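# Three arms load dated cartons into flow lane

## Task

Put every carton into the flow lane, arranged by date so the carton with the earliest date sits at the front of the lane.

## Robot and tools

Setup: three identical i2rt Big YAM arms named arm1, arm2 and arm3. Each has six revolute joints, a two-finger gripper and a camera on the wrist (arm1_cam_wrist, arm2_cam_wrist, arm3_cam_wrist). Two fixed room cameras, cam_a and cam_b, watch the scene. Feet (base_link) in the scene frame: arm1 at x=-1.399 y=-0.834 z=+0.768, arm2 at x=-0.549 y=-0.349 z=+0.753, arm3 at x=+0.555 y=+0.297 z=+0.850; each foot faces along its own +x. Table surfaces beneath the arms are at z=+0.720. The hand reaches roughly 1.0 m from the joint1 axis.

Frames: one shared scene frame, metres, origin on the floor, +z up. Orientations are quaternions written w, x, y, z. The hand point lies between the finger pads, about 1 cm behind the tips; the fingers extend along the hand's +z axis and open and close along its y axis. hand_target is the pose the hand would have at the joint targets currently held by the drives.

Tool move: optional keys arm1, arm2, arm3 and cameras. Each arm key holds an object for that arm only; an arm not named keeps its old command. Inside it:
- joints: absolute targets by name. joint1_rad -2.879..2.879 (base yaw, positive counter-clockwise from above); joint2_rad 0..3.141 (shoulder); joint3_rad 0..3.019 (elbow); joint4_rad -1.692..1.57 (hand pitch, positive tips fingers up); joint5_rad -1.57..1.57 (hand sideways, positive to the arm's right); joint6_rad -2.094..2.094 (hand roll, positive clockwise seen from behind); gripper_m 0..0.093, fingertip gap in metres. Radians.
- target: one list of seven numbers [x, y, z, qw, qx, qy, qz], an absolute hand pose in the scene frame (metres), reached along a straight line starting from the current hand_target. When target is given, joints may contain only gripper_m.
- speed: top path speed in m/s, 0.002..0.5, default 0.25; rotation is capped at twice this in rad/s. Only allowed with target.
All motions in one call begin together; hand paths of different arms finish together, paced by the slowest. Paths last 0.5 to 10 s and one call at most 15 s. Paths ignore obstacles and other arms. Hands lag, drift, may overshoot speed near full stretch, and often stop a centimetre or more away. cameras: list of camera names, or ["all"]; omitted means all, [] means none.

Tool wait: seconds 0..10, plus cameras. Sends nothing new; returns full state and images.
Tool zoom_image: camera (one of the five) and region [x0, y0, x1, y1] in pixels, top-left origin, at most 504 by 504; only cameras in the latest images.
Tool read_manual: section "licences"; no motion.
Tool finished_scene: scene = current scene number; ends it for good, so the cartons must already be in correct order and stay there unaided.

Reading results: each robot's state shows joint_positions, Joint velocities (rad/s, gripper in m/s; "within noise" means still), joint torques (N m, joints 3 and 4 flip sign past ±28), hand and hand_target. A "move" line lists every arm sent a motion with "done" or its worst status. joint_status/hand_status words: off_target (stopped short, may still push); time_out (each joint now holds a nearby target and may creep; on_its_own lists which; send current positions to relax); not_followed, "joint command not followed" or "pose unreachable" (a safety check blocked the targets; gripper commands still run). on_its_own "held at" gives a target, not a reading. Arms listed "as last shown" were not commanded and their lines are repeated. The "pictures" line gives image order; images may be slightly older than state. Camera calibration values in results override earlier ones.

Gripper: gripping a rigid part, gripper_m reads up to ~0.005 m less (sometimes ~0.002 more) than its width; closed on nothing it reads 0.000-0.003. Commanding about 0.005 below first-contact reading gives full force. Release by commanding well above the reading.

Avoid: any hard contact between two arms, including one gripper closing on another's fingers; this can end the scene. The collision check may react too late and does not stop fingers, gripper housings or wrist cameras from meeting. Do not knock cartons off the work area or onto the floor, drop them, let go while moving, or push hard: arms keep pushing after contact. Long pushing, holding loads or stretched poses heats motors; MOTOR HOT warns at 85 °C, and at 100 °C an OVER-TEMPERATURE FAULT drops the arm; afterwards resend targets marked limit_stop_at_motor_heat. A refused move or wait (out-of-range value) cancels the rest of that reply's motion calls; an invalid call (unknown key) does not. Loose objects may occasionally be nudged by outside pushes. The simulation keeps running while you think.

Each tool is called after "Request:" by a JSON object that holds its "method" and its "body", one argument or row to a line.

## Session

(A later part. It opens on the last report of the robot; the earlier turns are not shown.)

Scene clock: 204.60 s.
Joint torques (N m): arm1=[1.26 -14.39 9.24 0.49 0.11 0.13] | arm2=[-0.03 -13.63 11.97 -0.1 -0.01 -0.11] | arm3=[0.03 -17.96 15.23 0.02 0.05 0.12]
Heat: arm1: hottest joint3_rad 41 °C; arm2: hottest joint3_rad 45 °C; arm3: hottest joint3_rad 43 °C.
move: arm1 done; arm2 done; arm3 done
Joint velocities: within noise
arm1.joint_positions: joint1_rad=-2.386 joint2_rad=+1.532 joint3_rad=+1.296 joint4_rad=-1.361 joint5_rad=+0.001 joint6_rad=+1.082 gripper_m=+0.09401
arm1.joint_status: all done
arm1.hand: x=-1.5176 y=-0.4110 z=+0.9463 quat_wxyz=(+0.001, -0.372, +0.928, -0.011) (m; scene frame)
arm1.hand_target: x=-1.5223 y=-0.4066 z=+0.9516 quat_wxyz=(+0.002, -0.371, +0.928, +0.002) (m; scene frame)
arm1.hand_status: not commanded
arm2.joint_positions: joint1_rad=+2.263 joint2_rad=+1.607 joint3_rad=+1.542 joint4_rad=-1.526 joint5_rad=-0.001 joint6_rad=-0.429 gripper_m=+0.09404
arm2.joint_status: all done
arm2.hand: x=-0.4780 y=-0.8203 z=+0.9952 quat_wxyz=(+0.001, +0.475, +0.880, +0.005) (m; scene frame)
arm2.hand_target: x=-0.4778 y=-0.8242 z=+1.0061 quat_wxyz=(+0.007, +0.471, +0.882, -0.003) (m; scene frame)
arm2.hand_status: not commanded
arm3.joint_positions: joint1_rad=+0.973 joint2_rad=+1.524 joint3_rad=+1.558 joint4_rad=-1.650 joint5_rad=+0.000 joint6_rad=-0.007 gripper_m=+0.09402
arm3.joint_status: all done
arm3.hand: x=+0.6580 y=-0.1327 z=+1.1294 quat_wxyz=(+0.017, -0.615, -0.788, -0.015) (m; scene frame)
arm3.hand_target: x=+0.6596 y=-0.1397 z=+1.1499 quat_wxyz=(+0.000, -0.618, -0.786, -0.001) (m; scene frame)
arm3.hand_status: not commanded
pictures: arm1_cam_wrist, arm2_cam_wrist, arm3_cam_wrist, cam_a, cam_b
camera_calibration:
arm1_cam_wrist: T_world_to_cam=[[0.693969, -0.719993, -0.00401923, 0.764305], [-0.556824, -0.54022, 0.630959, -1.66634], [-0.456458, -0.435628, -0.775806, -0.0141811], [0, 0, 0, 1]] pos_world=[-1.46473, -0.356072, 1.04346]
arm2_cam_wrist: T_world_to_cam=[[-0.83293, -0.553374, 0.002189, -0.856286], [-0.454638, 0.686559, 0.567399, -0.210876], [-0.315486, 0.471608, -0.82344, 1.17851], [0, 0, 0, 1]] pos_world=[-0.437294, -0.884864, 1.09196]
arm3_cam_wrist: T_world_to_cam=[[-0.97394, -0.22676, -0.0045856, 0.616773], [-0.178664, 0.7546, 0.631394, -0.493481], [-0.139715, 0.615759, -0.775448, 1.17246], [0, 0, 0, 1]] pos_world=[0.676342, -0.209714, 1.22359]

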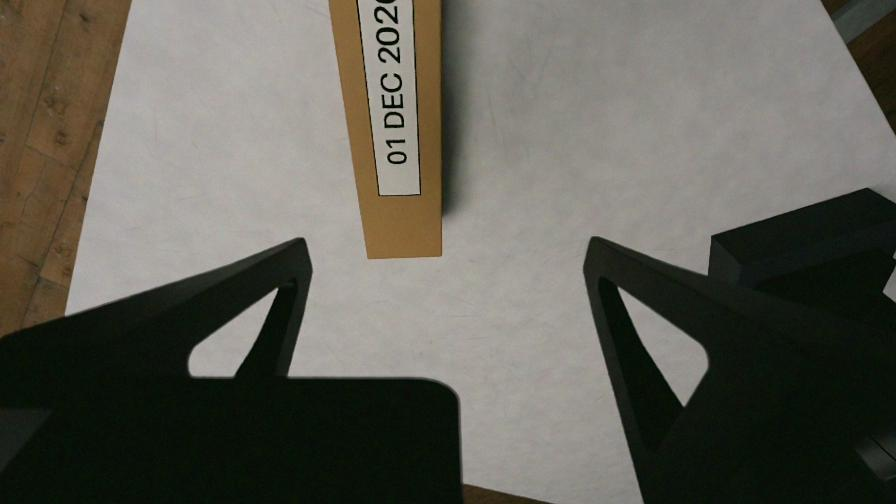

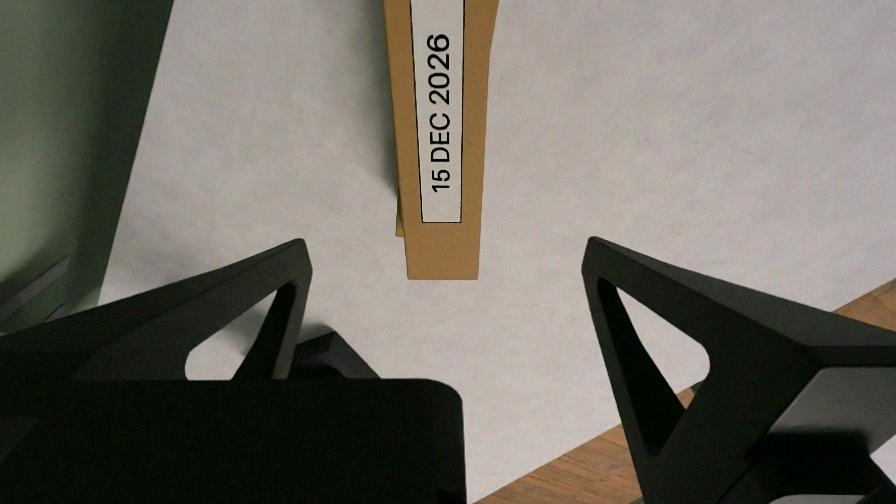

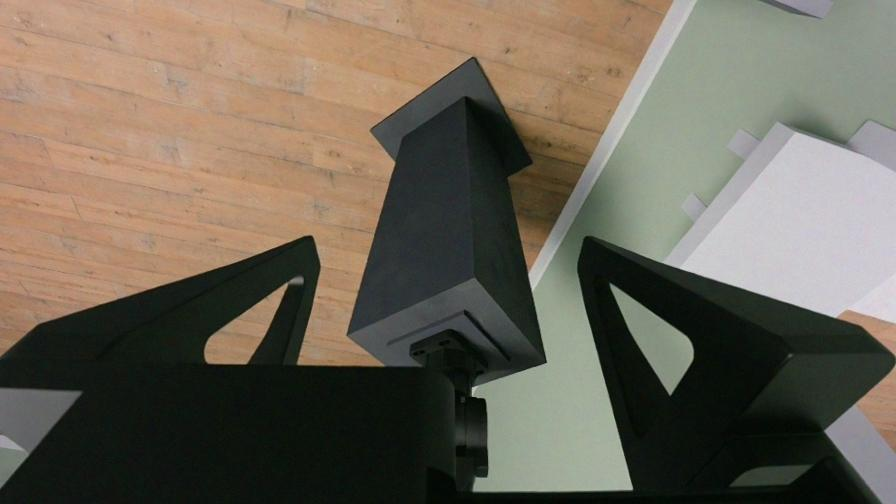

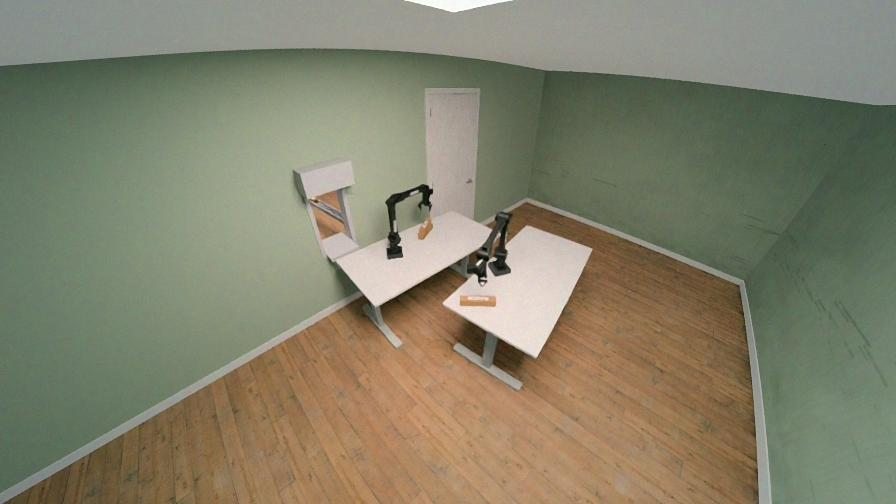

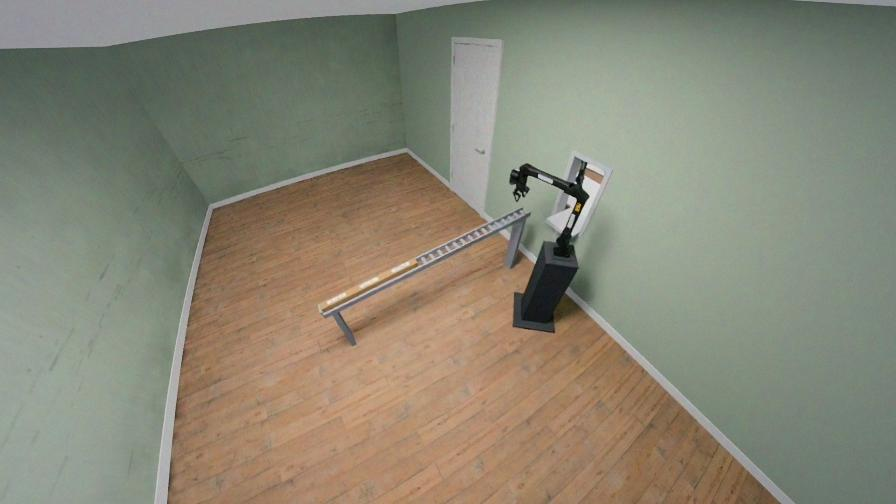

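Request:
{"method": "move", "body": {
  "arm1": {"target": [-1.534, -0.367, 0.86, 0, -0.3689, 0.9295, 0], "speed": 0.25},
  "arm2": {"target": [-0.4746, -0.822, 0.88, 0, 0.46947, 0.88295, 0], "speed": 0.25},
  "arm3": {"joints": {"joint1_rad": 0.973, "joint2_rad": 1.419, "joint3_rad": 1.08, "joint4_rad": -0.534, "joint5_rad": 0.0, "joint6_rad": 0.0}},
  "cameras": ["arm1_cam_wrist", "arm2_cam_wrist", "arm3_cam_wrist"]
}}

Scene clock: 252.60 s.
Joint torques (N m): arm1=[1.32 -16.26 8.79 0.44 0.08 0.14] | arm2=[0.5 -12.81 8.73 0.72 0.02 -0.06] | arm3=[0.21 -16.15 11.69 1.98 0.04 0.13]
Heat: arm1: hottest joint3_rad 42 °C; arm2: hottest joint3_rad 45 °C; arm3: hottest joint3_rad 47 °C.
move: arm1 done; arm2 done; arm3 done
Joint velocities: within noise
arm1.joint_positions: joint1_rad=-2.386 joint2_rad=+1.710 joint3_rad=+1.263 joint4_rad=-1.153 joint5_rad=-0.002 joint6_rad=+1.087 gripper_m=+0.09402
arm1.joint_status: not commanded
arm1.hand: x=-1.5284 y=-0.3736 z=+0.8549 quat_wxyz=(-0.001, -0.370, +0.929, -0.013) (m; scene frame)
arm1.hand_target: x=-1.5340 y=-0.3671 z=+0.8601 quat_wxyz=(+0.000, -0.369, +0.929, +0.000) (m; scene frame)
arm1.hand_status: done (0.010 m and 1.5 deg from the pose sent, 0.098 m and 1.3 deg at the start)
arm2.joint_positions: joint1_rad=+2.263 joint2_rad=+1.656 joint3_rad=+1.316 joint4_rad=-1.234 joint5_rad=+0.006 joint6_rad=-0.429 gripper_m=+0.09404
arm2.joint_status: not commanded
arm2.hand: x=-0.4780 y=-0.8233 z=+0.8883 quat_wxyz=(+0.004, +0.475, +0.880, -0.003) (m; scene frame)
arm2.hand_target: x=-0.4746 y=-0.8220 z=+0.8802 quat_wxyz=(+0.000, +0.470, +0.883, +0.000) (m; scene frame)
arm2.hand_status: done (0.009 m and 0.9 deg from the pose sent, 0.115 m and 0.9 deg at the start)
arm3.joint_positions: joint1_rad=+0.973 joint2_rad=+1.419 joint3_rad=+1.079 joint4_rad=-0.548 joint5_rad=+0.000 joint6_rad=-0.007 gripper_m=+0.09402
arm3.joint_status: all done
arm3.hand: x=+0.6828 y=-0.2342 z=+1.0474 quat_wxyz=(-0.263, -0.580, -0.742, +0.207) (m; scene frame)
arm3.hand_target: x=+0.6836 y=-0.2370 z=+1.0499 quat_wxyz=(-0.269, -0.581, -0.739, +0.211) (m; scene frame)
arm3.hand_status: not commanded
pictures: arm1_cam_wrist, arm2_cam_wrist, arm3_cam_wrist
camera_calibration:
arm1_cam_wrist: T_world_to_cam=[[0.690286, -0.723535, -0.00176385, 0.789525], [-0.558101, -0.534003, 0.63511, -1.5977], [-0.460466, -0.437423, -0.77242, -0.0833018], [0, 0, 0, 1]] pos_world=[-1.47503, -0.318365, 0.951763]
arm2_cam_wrist: T_world_to_cam=[[-0.832978, -0.553091, 0.01547, -0.869177], [-0.452147, 0.696536, 0.557135, -0.129626], [-0.318922, 0.457087, -0.830278, 1.08433], [0, 0, 0, 1]] pos_world=[-0.436797, -0.886079, 0.985962]
arm3_cam_wrist: T_world_to_cam=[[-0.972957, -0.230765, -0.0101475, 0.621795], [-0.230094, 0.972115, -0.0452657, 0.43406], [0.0203103, -0.0417067, -0.998923, 1.14561], [0, 0, 0, 1]] pos_world=[0.681586, -0.230688, 1.17034]

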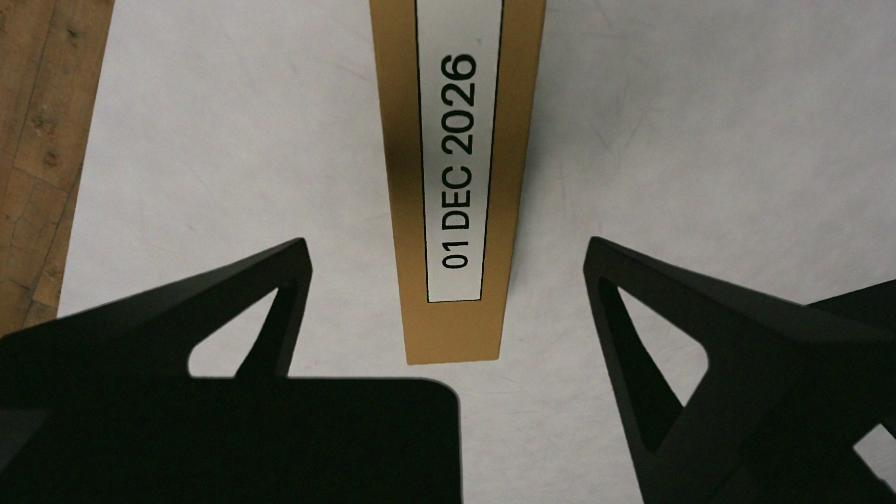

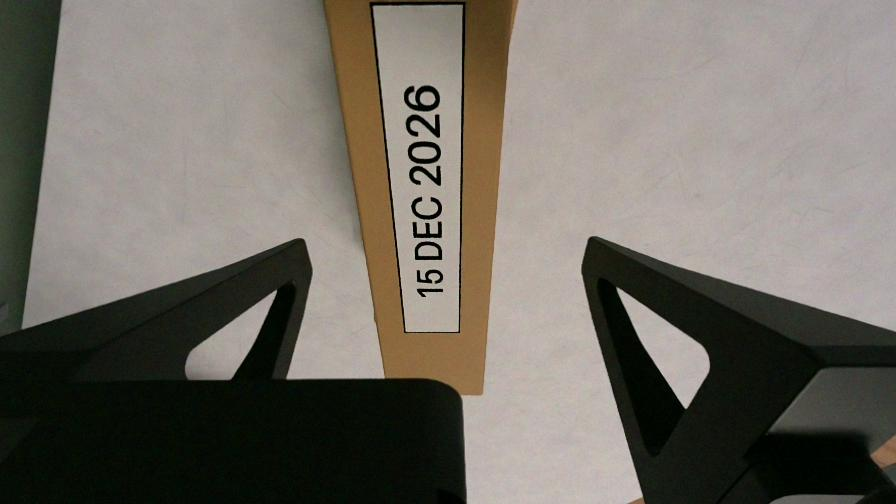

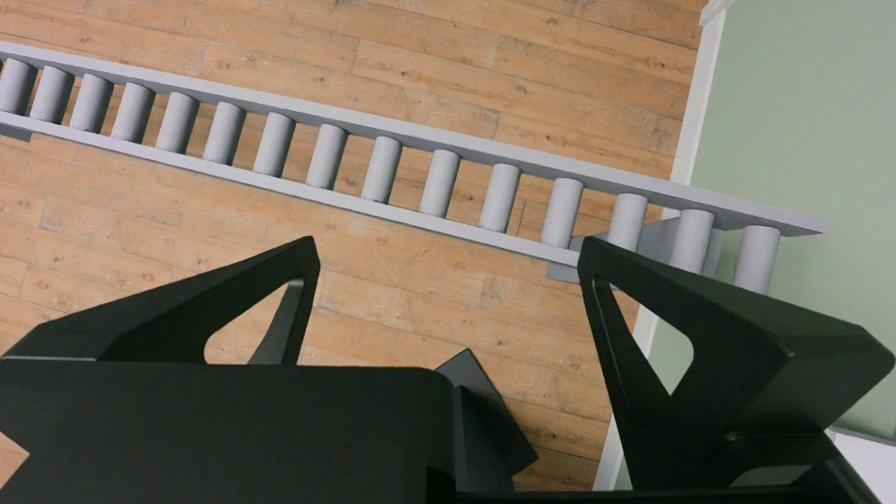

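Request:
{"method": "zoom_image", "body": {
  "camera": "arm3_cam_wrist",
  "region": [300, 100, 600, 290]
}}

Request:
{"method": "zoom_image", "body": {
  "camera": "arm3_cam_wrist",
  "region": [0, 30, 300, 200]
}}

Request:
{"method": "zoom_image", "body": {
  "camera": "arm3_cam_wrist",
  "region": [560, 160, 860, 330]
}}

Scaled by 1.680 from the camera's 896x504 image, which has a finer 1280x720 frame.

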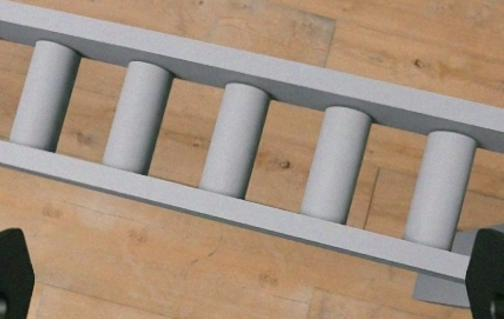

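Scaled by 1.680 from the camera's 896x504 image, which has a finer 1280x720 frame.

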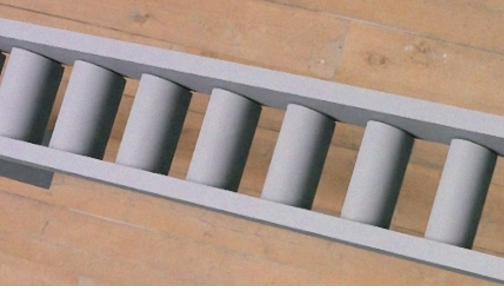

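Scaled by 1.680 from the camera's 896x504 image, which has a finer 1280x720 frame.

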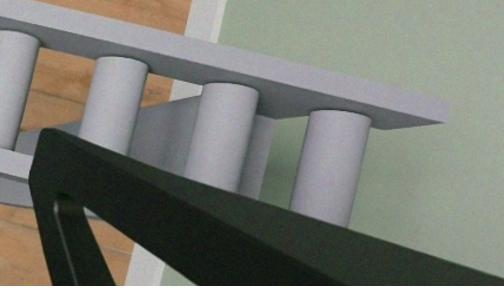

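Request:
{"method": "move", "body": {
  "arm1": {"target": [-1.5386, -0.3704, 0.757, 0, -0.3689, 0.9295, 0], "speed": 0.15},
  "arm2": {"target": [-0.4726, -0.8137, 0.797, 0, 0.46947, 0.88295, 0], "speed": 0.15},
  "cameras": ["arm1_cam_wrist", "arm2_cam_wrist"]
}}

Scene clock: 320.40 s.
Joint torques (N m): arm1=[2.14 -16.26 7.12 0.47 0.09 0.14] | arm2=[0.62 -12.57 7.69 0.75 0.02 0] | arm3=[0.15 -16.03 11.69 1.95 0.06 0.13]
Heat: arm1: hottest joint2_rad 42 °C; arm2: hottest joint3_rad 44 °C; arm3: hottest joint3_rad 44 °C.
move: arm1 done; arm2 off_target
Joint velocities: within noise
arm1.joint_positions: joint1_rad=-2.385 joint2_rad=+1.842 joint3_rad=+1.152 joint4_rad=-0.897 joint5_rad=-0.002 joint6_rad=+1.099 gripper_m=+0.09402
arm1.joint_status: not commanded
arm1.hand: x=-1.5289 y=-0.3726 z=+0.7578 quat_wxyz=(+0.000, -0.365, +0.931, -0.006) (m; scene frame)
arm1.hand_target: x=-1.5385 y=-0.3706 z=+0.7571 quat_wxyz=(+0.000, -0.369, +0.929, +0.000) (m; scene frame)
arm1.hand_status: done (0.010 m and 0.8 deg from the pose sent, 0.099 m and 1.5 deg at the start)
arm2.joint_positions: joint1_rad=+2.267 joint2_rad=+1.728 joint3_rad=+1.179 joint4_rad=-1.018 joint5_rad=+0.006 joint6_rad=-0.429 gripper_m=+0.09404
arm2.joint_status: not commanded
arm2.hand: x=-0.4765 y=-0.8179 z=+0.8080 quat_wxyz=(+0.006, +0.473, +0.881, -0.006) (m; scene frame)
arm2.hand_target: x=-0.4727 y=-0.8136 z=+0.7972 quat_wxyz=(+0.000, +0.470, +0.883, +0.000) (m; scene frame)
arm2.hand_status: off_target (0.012 m and 1.1 deg from the pose sent, 0.092 m and 0.9 deg at the start)
arm3: as last shown
arm3.hand: x=+0.6828 y=-0.2343 z=+1.0474 quat_wxyz=(-0.264, -0.580, -0.742, +0.207) (m; scene frame)
arm3.hand_target: x=+0.6836 y=-0.2371 z=+1.0499 quat_wxyz=(-0.269, -0.581, -0.739, +0.211) (m; scene frame)
pictures: arm1_cam_wrist, arm2_cam_wrist
camera_calibration:
arm1_cam_wrist: T_world_to_cam=[[0.682558, -0.730707, -0.0134829, 0.784769], [-0.56163, -0.536248, 0.630087, -1.53823], [-0.467639, -0.422498, -0.776408, -0.160518], [0, 0, 0, 1]] pos_world=[-1.47463, -0.319254, 0.85517]
arm2_cam_wrist: T_world_to_cam=[[-0.831142, -0.555757, 0.0183795, -0.867366], [-0.45506, 0.698799, 0.551906, -0.0832364], [-0.319569, 0.450348, -0.833704, 1.01257], [0, 0, 0, 1]] pos_world=[-0.435197, -0.879887, 0.906061]

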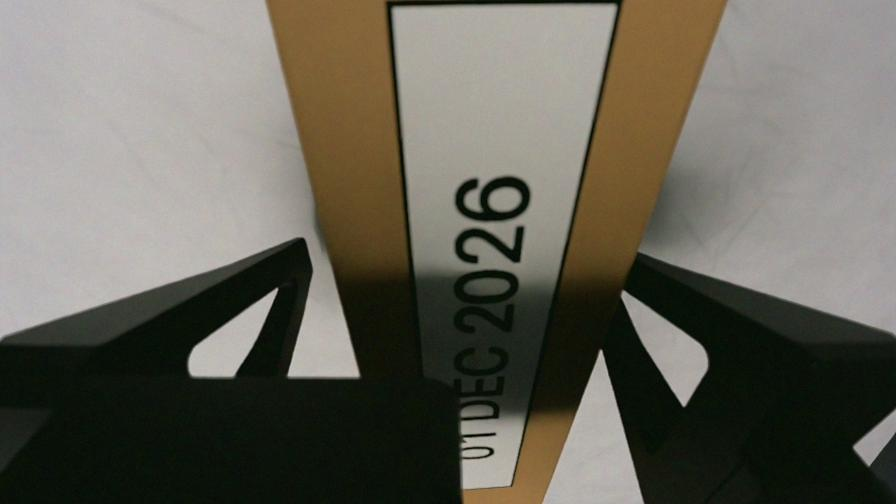

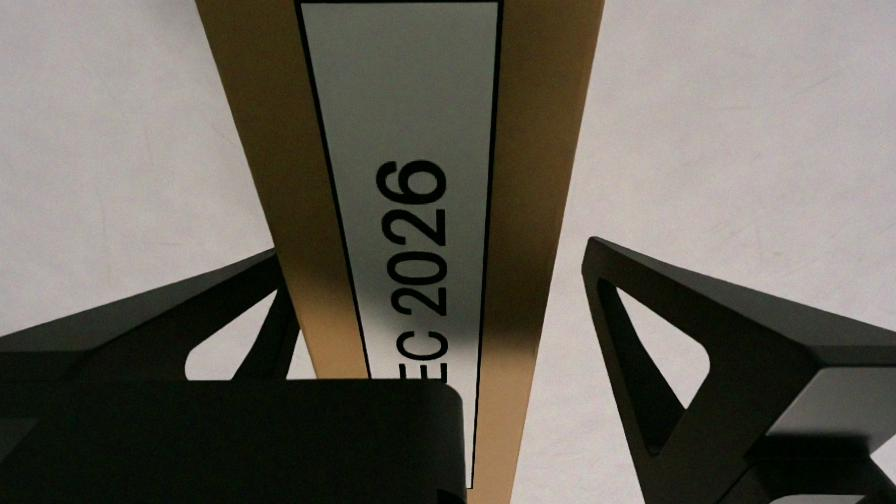

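Request:
{"method": "move", "body": {
  "arm1": {"joints": {"gripper_m": 0.062}},
  "arm2": {"joints": {"gripper_m": 0.062}},
  "cameras": ["arm1_cam_wrist", "arm2_cam_wrist"]
}}

Scene clock: 325.90 s.
Joint torques (N m): arm1=[2.14 -16.26 7.05 0.49 0.08 0.13] | arm2=[0.38 -12.51 7.83 0.76 0.06 0] | arm3=[0.21 -15.97 11.7 1.95 0.05 0.12]
Heat: arm1: hottest joint2_rad 41 °C; arm2: hottest joint3_rad 44 °C; arm3: hottest joint3_rad 44 °C.
move: arm1 done; arm2 done
Joint velocities: within noise
arm1.joint_positions: joint1_rad=-2.385 joint2_rad=+1.842 joint3_rad=+1.151 joint4_rad=-0.897 joint5_rad=-0.002 joint6_rad=+1.099 gripper_m=+0.06225
arm1.joint_status: all done
arm1.hand: x=-1.5288 y=-0.3730 z=+0.7576 quat_wxyz=(+0.000, -0.365, +0.931, -0.006) (m; scene frame)
arm1.hand_target: x=-1.5385 y=-0.3706 z=+0.7571 quat_wxyz=(+0.000, -0.369, +0.929, +0.000) (m; scene frame)
arm1.hand_status: not commanded
arm2.joint_positions: joint1_rad=+2.270 joint2_rad=+1.728 joint3_rad=+1.179 joint4_rad=-1.018 joint5_rad=+0.004 joint6_rad=-0.429 gripper_m=+0.06225
arm2.joint_status: all done
arm2.hand: x=-0.4749 y=-0.8176 z=+0.8080 quat_wxyz=(+0.006, +0.472, +0.882, -0.006) (m; scene frame)
arm2.hand_target: x=-0.4728 y=-0.8136 z=+0.7972 quat_wxyz=(+0.000, +0.470, +0.883, +0.000) (m; scene frame)
arm2.hand_status: not commanded
arm3: as last shown
pictures: arm1_cam_wrist, arm2_cam_wrist
camera_calibration:
arm1_cam_wrist: T_world_to_cam=[[0.682292, -0.730968, -0.0127661, 0.78339], [-0.561957, -0.535545, 0.630393, -1.53866], [-0.467634, -0.422938, -0.776171, -0.161167], [0, 0, 0, 1]] pos_world=[-1.47453, -0.319553, 0.85487]
arm2_cam_wrist: T_world_to_cam=[[-0.82942, -0.558353, 0.0174374, -0.866471], [-0.457823, 0.69731, 0.551504, -0.0848143], [-0.320093, 0.449445, -0.83399, 1.01221], [0, 0, 0, 1]] pos_world=[-0.433496, -0.879589, 0.90606]

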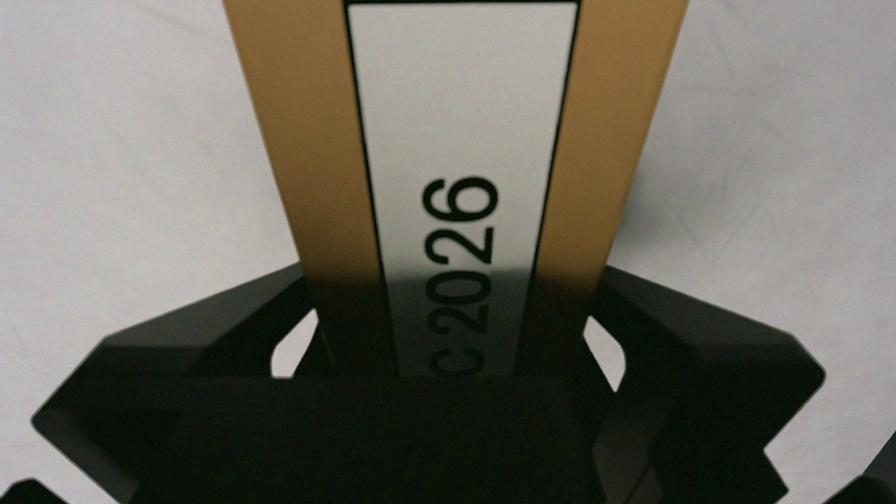

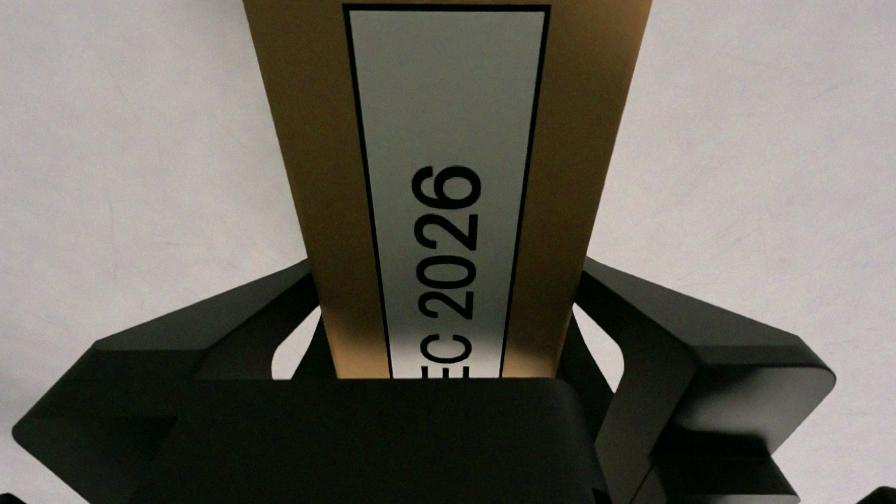

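Request:
{"method": "move", "body": {
  "arm1": {"joints": {"gripper_m": 0.053}},
  "arm2": {"joints": {"gripper_m": 0.053}},
  "cameras": []
}}

Scene clock: 328.37 s.
Joint torques (N m): arm1=[2.08 -16.26 7.06 0.49 0.09 0.13] | arm2=[0.44 -12.51 7.86 0.76 0.06 0] | arm3=[0.44 -15.97 11.62 1.94 0.05 0.12]
Heat: arm1: hottest joint2_rad 41 °C; arm2: hottest joint3_rad 44 °C; arm3: hottest joint3_rad 44 °C.
move: arm1 off_target; arm2 off_target
Joint velocities: within noise
arm1.joint_positions: joint1_rad=-2.385 joint2_rad=+1.842 joint3_rad=+1.151 joint4_rad=-0.897 joint5_rad=-0.002 joint6_rad=+1.100 gripper_m=+0.06056
arm1.joint_status: gripper_m off_target (ended at +0.06059, target +0.05300)
arm1.hand: x=-1.5288 y=-0.3730 z=+0.7576 quat_wxyz=(+0.000, -0.365, +0.931, -0.006) (m; scene frame)
arm1.hand_target: x=-1.5385 y=-0.3706 z=+0.7571 quat_wxyz=(+0.000, -0.369, +0.930, +0.000) (m; scene frame)
arm1.hand_status: not commanded
arm2.joint_positions: joint1_rad=+2.270 joint2_rad=+1.728 joint3_rad=+1.179 joint4_rad=-1.018 joint5_rad=+0.004 joint6_rad=-0.429 gripper_m=+0.06079
arm2.joint_status: gripper_m off_target (ended at +0.06080, target +0.05300)
arm2.hand: x=-0.4749 y=-0.8176 z=+0.8080 quat_wxyz=(+0.006, +0.472, +0.882, -0.006) (m; scene frame)
arm2.hand_target: x=-0.4728 y=-0.8136 z=+0.7972 quat_wxyz=(+0.000, +0.470, +0.883, +0.000) (m; scene frame)
arm2.hand_status: not commanded
arm3: as last shown
pictures: none
No camera images: "cameras" was empty.

Request:
{"method": "move", "body": {
  "arm1": {"target": [-1.5386, -0.3704, 0.92, 0, -0.3689, 0.9295, 0], "speed": 0.2},
  "arm2": {"target": [-0.4728, -0.8136, 0.91, 0, 0.46947, 0.88295, 0], "speed": 0.2},
  "cameras": ["arm1_cam_wrist", "arm2_cam_wrist", "cam_a"]
}}

Scene clock: 345.97 s.
Joint torques (N m): arm1=[2.02 -16.73 12.72 -0.35 0.1 0.12] | arm2=[0.5 -13.45 14.39 -0.28 -0.01 0.01] | arm3=[0.26 -16.09 11.67 1.94 0.05 0.14]
Heat: arm1: hottest joint2_rad 40 °C; arm2: hottest joint3_rad 44 °C; arm3: hottest joint3_rad 44 °C.
move: arm1 off_target; arm2 off_target
Joint velocities: within noise
arm1.joint_positions: joint1_rad=-2.385 joint2_rad=+1.659 joint3_rad=+1.301 joint4_rad=-1.280 joint5_rad=-0.003 joint6_rad=+1.100 gripper_m=+0.06056
arm1.joint_status: not commanded
arm1.hand: x=-1.5252 y=-0.3879 z=+0.8925 quat_wxyz=(-0.003, -0.364, +0.931, -0.031) (m; scene frame)
arm1.hand_target: x=-1.5381 y=-0.3720 z=+0.9202 quat_wxyz=(+0.000, -0.369, +0.929, +0.000) (m; scene frame)
arm1.hand_status: off_target (0.035 m and 3.6 deg from the pose sent, 0.163 m and 0.9 deg at the start)
arm2.joint_positions: joint1_rad=+2.270 joint2_rad=+1.623 joint3_rad=+1.266 joint4_rad=-1.285 joint5_rad=+0.006 joint6_rad=-0.429 gripper_m=+0.06079
arm2.joint_status: not commanded
arm2.hand: x=-0.4798 y=-0.7920 z=+0.8855 quat_wxyz=(-0.017, +0.471, +0.881, +0.024) (m; scene frame)
arm2.hand_target: x=-0.4731 y=-0.8121 z=+0.9103 quat_wxyz=(+0.000, +0.470, +0.883, +0.000) (m; scene frame)
arm2.hand_status: off_target (0.033 m and 3.3 deg from the pose sent, 0.102 m and 1.0 deg at the start)
arm3: as last shown
pictures: arm1_cam_wrist, arm2_cam_wrist, cam_a
camera_calibration:
arm1_cam_wrist: T_world_to_cam=[[0.681794, -0.730905, 0.030572, 0.732404], [-0.570288, -0.504865, 0.647984, -1.64617], [-0.45818, -0.459226, -0.761041, -0.0741866], [0, 0, 0, 1]] pos_world=[-1.47213, -0.329845, 0.987842]
arm2_cam_wrist: T_world_to_cam=[[-0.829066, -0.558996, -0.0131221, -0.83081], [-0.450627, 0.654078, 0.60755, -0.228151], [-0.331035, 0.509612, -0.794173, 1.07089], [0, 0, 0, 1]] pos_world=[-0.437107, -0.860928, 0.97818]

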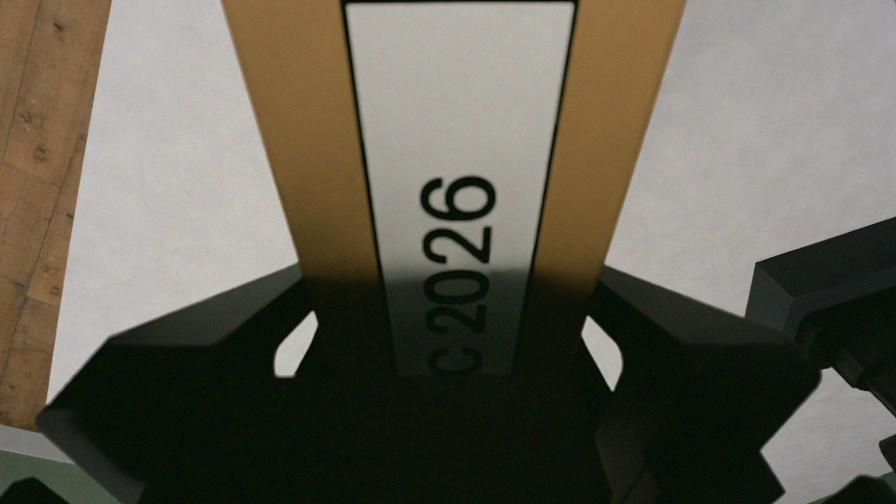

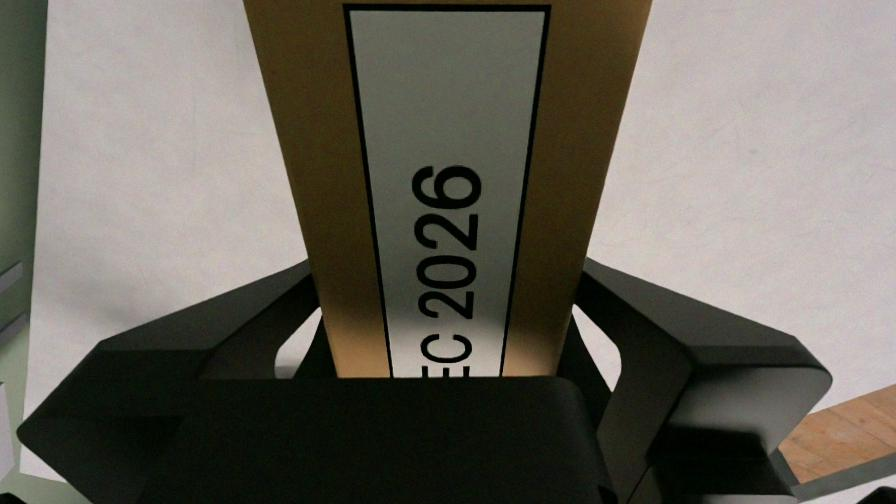

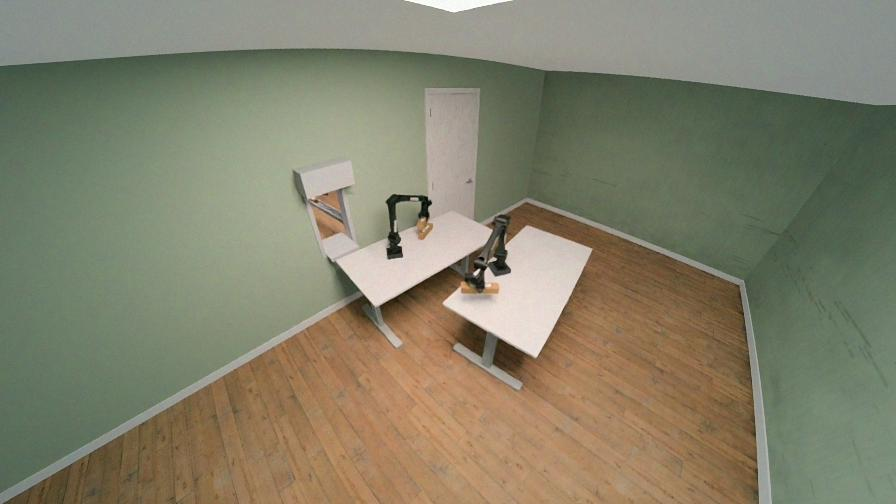

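Request:
{"method": "move", "body": {
  "arm1": {"joints": {"joint1_rad": 2.613, "joint2_rad": 2.12, "joint3_rad": 2.128, "joint4_rad": -1.55, "joint5_rad": 0.0, "joint6_rad": 0.0}},
  "arm2": {"target": [-0.333, -0.744, 0.91, 0, 0.46947, 0.88295, 0], "speed": 0.2},
  "cameras": ["arm1_cam_wrist", "arm2_cam_wrist", "cam_a"]
}}

Scene clock: 367.33 s.
Joint torques (N m): arm1=[0.38 -28.04 9.89 -0.27 0.09 -0.02] | arm2=[0.03 -13.45 10.15 0.24 0.04 0.09] | arm3=[0.26 -15.97 11.64 1.87 0.03 0.13]
Heat: arm1: hottest joint3_rad 44 °C; arm2: hottest joint3_rad 46 °C; arm3: hottest joint3_rad 44 °C.
move: arm1 done; arm2 done
Joint velocities: within noise
arm1.joint_positions: joint1_rad=+2.621 joint2_rad=+2.166 joint3_rad=+2.115 joint4_rad=-1.540 joint5_rad=+0.000 joint6_rad=+0.005 gripper_m=+0.06054
arm1.joint_status: all done
arm1.hand: x=-0.8370 y=-0.4756 z=+0.9117 quat_wxyz=(+0.008, +0.278, -0.960, +0.000) (m; scene frame)
arm1.hand_target: x=-0.8344 y=-0.4808 z=+0.9460 quat_wxyz=(-0.016, +0.277, -0.961, -0.006) (m; scene frame)
arm1.hand_status: not commanded
arm2.joint_positions: joint1_rad=+2.612 joint2_rad=+1.584 joint3_rad=+1.266 joint4_rad=-1.286 joint5_rad=+0.001 joint6_rad=-0.102 gripper_m=+0.06079
arm2.joint_status: not commanded
arm2.hand: x=-0.3345 y=-0.7419 z=+0.9027 quat_wxyz=(-0.007, +0.465, +0.885, +0.006) (m; scene frame)
arm2.hand_target: x=-0.3330 y=-0.7439 z=+0.9101 quat_wxyz=(+0.000, +0.469, +0.883, +0.000) (m; scene frame)
arm2.hand_status: done (0.008 m and 1.2 deg from the pose sent, 0.156 m and 3.3 deg at the start)
arm3: as last shown
pictures: arm1_cam_wrist, arm2_cam_wrist, cam_a
camera_calibration:
arm1_cam_wrist: T_world_to_cam=[[0.537533, -0.842764, -0.0284028, 0.0782995], [-0.639069, -0.429124, 0.638313, -1.32315], [-0.550136, -0.324963, -0.769253, 0.209792], [0, 0, 0, 1]] pos_world=[-0.772262, -0.433635, 1.00819]
arm2_cam_wrist: T_world_to_cam=[[-0.820836, -0.571093, 0.00900482, -0.708346], [-0.46088, 0.671574, 0.580153, -0.171562], [-0.337369, 0.472061, -0.814457, 1.09553], [0, 0, 0, 1]] pos_world=[-0.290908, -0.806471, 0.998173]

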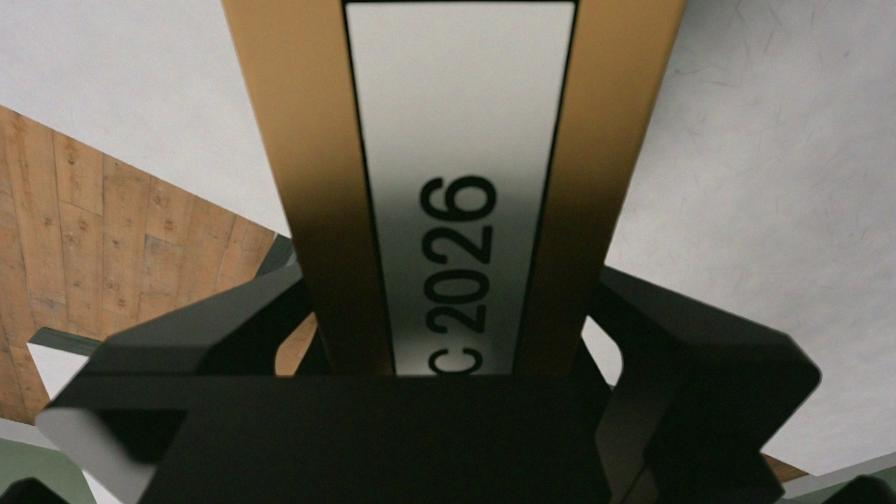

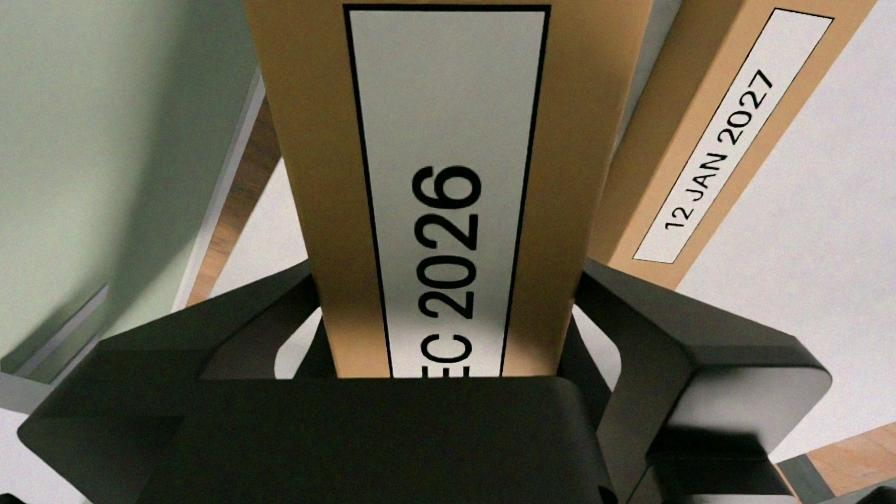

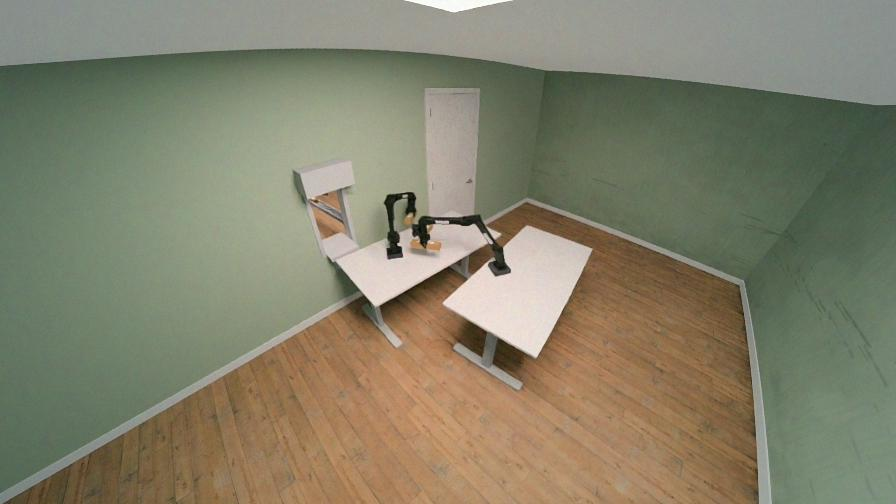

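Request:
{"method": "move", "body": {
  "arm1": {"target": [-0.836, -0.4785, 0.757, 0, 0.2781, -0.9605, 0], "speed": 0.12},
  "arm2": {"target": [-0.334, -0.744, 0.746, 0, 0.46947, 0.88295, 0], "speed": 0.12},
  "cameras": ["arm1_cam_wrist", "arm2_cam_wrist", "cam_a"]
}}

Scene clock: 383.13 s.
Joint torques (N m): arm1=[0.62 -22.71 8.14 0.9 0.06 0] | arm2=[-0.15 -12.75 7.38 0.64 0.04 0.06] | arm3=[0.26 -15.97 11.63 1.94 0.07 0.12]
Heat: arm1: hottest joint3_rad 44 °C; arm2: hottest joint3_rad 46 °C; arm3: hottest joint3_rad 44 °C.
move: arm1 off_target; arm2 done
Joint velocities: within noise
arm1.joint_positions: joint1_rad=+2.621 joint2_rad=+2.239 joint3_rad=+1.858 joint4_rad=-1.200 joint5_rad=+0.004 joint6_rad=+0.005 gripper_m=+0.06033
arm1.joint_status: not commanded
arm1.hand: x=-0.8406 y=-0.4782 z=+0.7685 quat_wxyz=(+0.002, +0.278, -0.960, +0.001) (m; scene frame)
arm1.hand_target: x=-0.8362 y=-0.4787 z=+0.7572 quat_wxyz=(+0.000, +0.278, -0.961, +0.000) (m; scene frame)
arm1.hand_status: off_target (0.012 m and 0.3 deg from the pose sent, 0.155 m and 0.9 deg at the start)
arm2.joint_positions: joint1_rad=+2.612 joint2_rad=+1.774 joint3_rad=+1.059 joint4_rad=-0.865 joint5_rad=+0.001 joint6_rad=-0.102 gripper_m=+0.06079
arm2.joint_status: not commanded
arm2.hand: x=-0.3325 y=-0.7449 z=+0.7512 quat_wxyz=(+0.003, +0.465, +0.885, -0.001) (m; scene frame)
arm2.hand_target: x=-0.3340 y=-0.7439 z=+0.7460 quat_wxyz=(+0.000, +0.469, +0.883, +0.000) (m; scene frame)
arm2.hand_status: done (0.006 m and 0.6 deg from the pose sent, 0.157 m and 1.2 deg at the start)
arm3: as last shown
pictures: arm1_cam_wrist, arm2_cam_wrist, cam_a
camera_calibration:
arm1_cam_wrist: T_world_to_cam=[[0.537794, -0.842728, -0.0242201, 0.0709653], [-0.645846, -0.430277, 0.630669, -1.23554], [-0.541904, -0.323528, -0.775674, 0.10938], [0, 0, 0, 1]] pos_world=[-0.776863, -0.436435, 0.865782]
arm2_cam_wrist: T_world_to_cam=[[-0.820961, -0.570859, 0.0119174, -0.709039], [-0.467277, 0.6837, 0.560542, -0.0592213], [-0.328138, 0.454615, -0.82804, 0.97449], [0, 0, 0, 1]] pos_world=[-0.289999, -0.807289, 0.848563]

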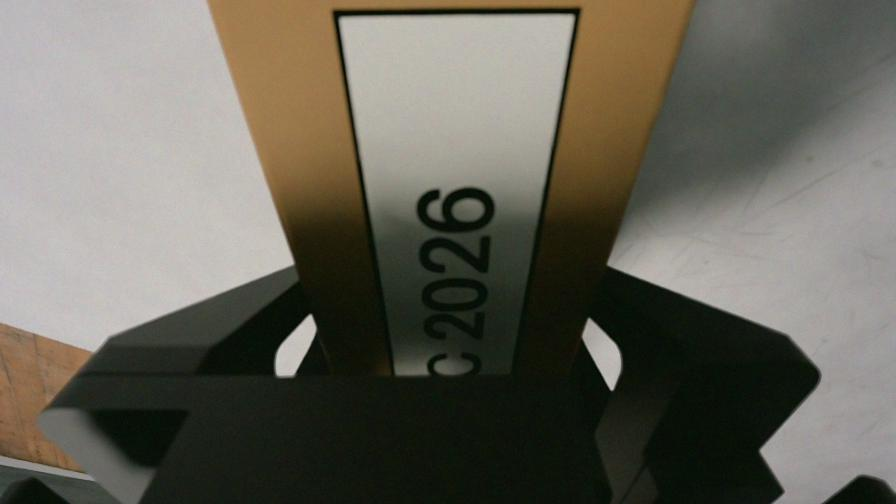

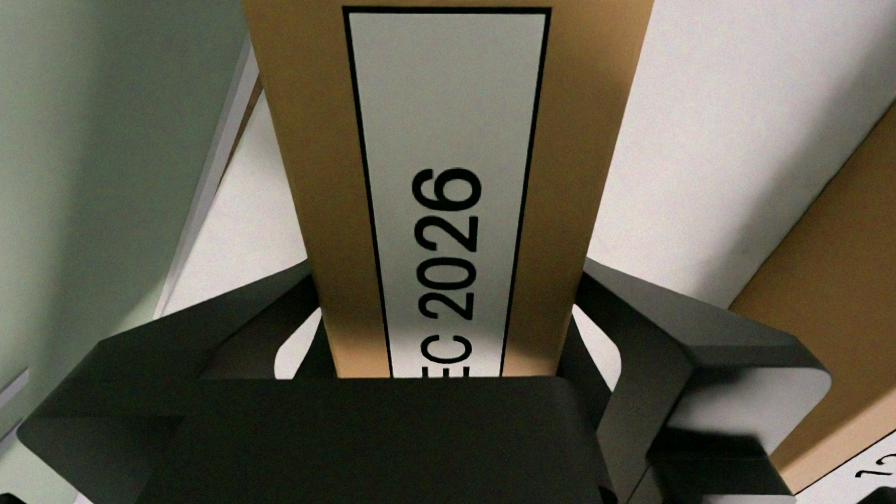

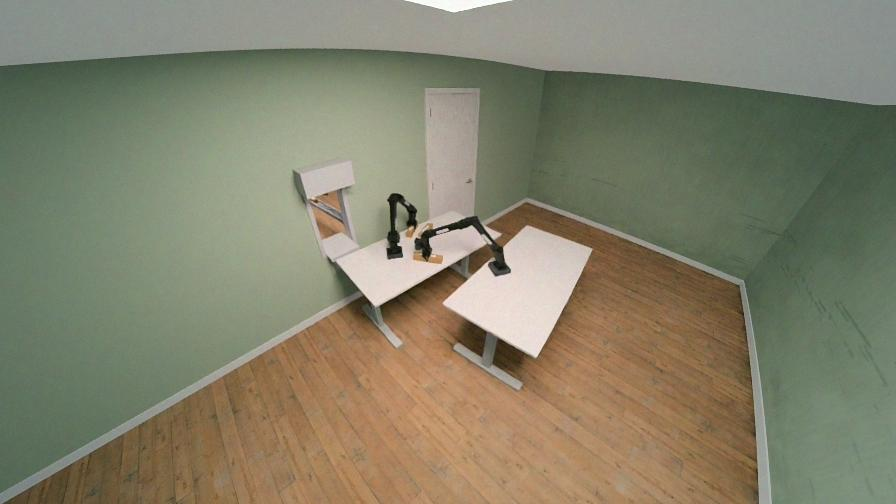

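Request:
{"method": "move", "body": {
  "arm1": {"joints": {"gripper_m": 0.09}},
  "arm2": {"joints": {"gripper_m": 0.09}},
  "cameras": ["arm1_cam_wrist", "arm2_cam_wrist"]
}}

Scene clock: 387.17 s.
Joint torques (N m): arm1=[0.62 -22.42 8.18 0.51 0.05 -0.01] | arm2=[-0.21 -12.69 7.39 0.62 0.04 0.06] | arm3=[0.15 -15.97 11.63 1.99 0.05 0.12]
Heat: arm1: hottest joint3_rad 44 °C; arm2: hottest joint3_rad 46 °C; arm3: hottest joint3_rad 44 °C.
move: arm1 done; arm2 done
Joint velocities: within noise
arm1.joint_positions: joint1_rad=+2.621 joint2_rad=+2.243 joint3_rad=+1.857 joint4_rad=-1.189 joint5_rad=+0.004 joint6_rad=+0.006 gripper_m=+0.08984
arm1.joint_status: all done
arm1.hand: x=-0.8390 y=-0.4772 z=+0.7653 quat_wxyz=(+0.000, +0.278, -0.961, +0.000) (m; scene frame)
arm1.hand_target: x=-0.8362 y=-0.4788 z=+0.7570 quat_wxyz=(+0.000, +0.278, -0.961, +0.000) (m; scene frame)
arm1.hand_status: not commanded
arm2.joint_positions: joint1_rad=+2.612 joint2_rad=+1.774 joint3_rad=+1.059 joint4_rad=-0.865 joint5_rad=+0.001 joint6_rad=-0.102 gripper_m=+0.08986
arm2.joint_status: all done
arm2.hand: x=-0.3325 y=-0.7449 z=+0.7512 quat_wxyz=(+0.003, +0.465, +0.885, -0.001) (m; scene frame)
arm2.hand_target: x=-0.3340 y=-0.7439 z=+0.7460 quat_wxyz=(+0.000, +0.469, +0.883, +0.000) (m; scene frame)
arm2.hand_status: not commanded
arm3: as last shown
pictures: arm1_cam_wrist, arm2_cam_wrist
camera_calibration:
arm1_cam_wrist: T_world_to_cam=[[0.537588, -0.842858, -0.0242976, 0.0707489], [-0.649003, -0.431997, 0.626238, -1.2322], [-0.538326, -0.320889, -0.779253, 0.11512], [0, 0, 0, 1]] pos_world=[-0.775764, -0.435735, 0.863078]
arm2_cam_wrist: T_world_to_cam=[[-0.820961, -0.570859, 0.0119174, -0.709039], [-0.467277, 0.6837, 0.560542, -0.0592213], [-0.328138, 0.454615, -0.82804, 0.97449], [0, 0, 0, 1]] pos_world=[-0.289999, -0.807289, 0.848563]

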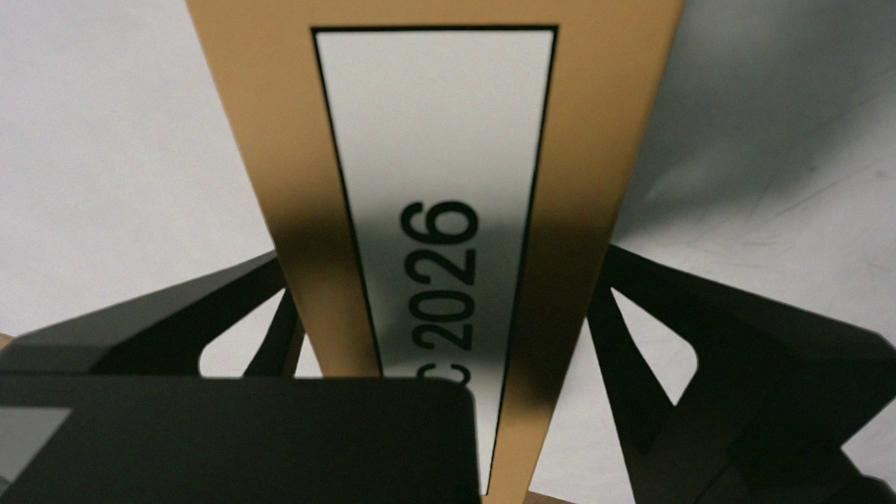

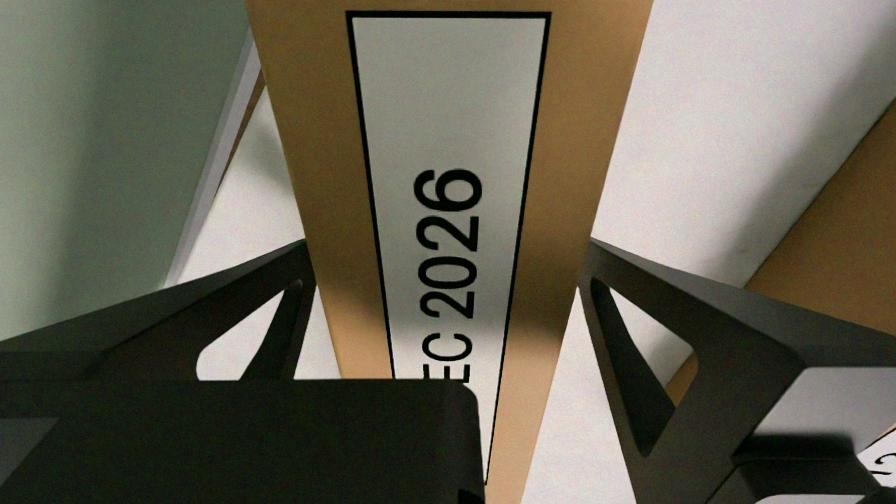

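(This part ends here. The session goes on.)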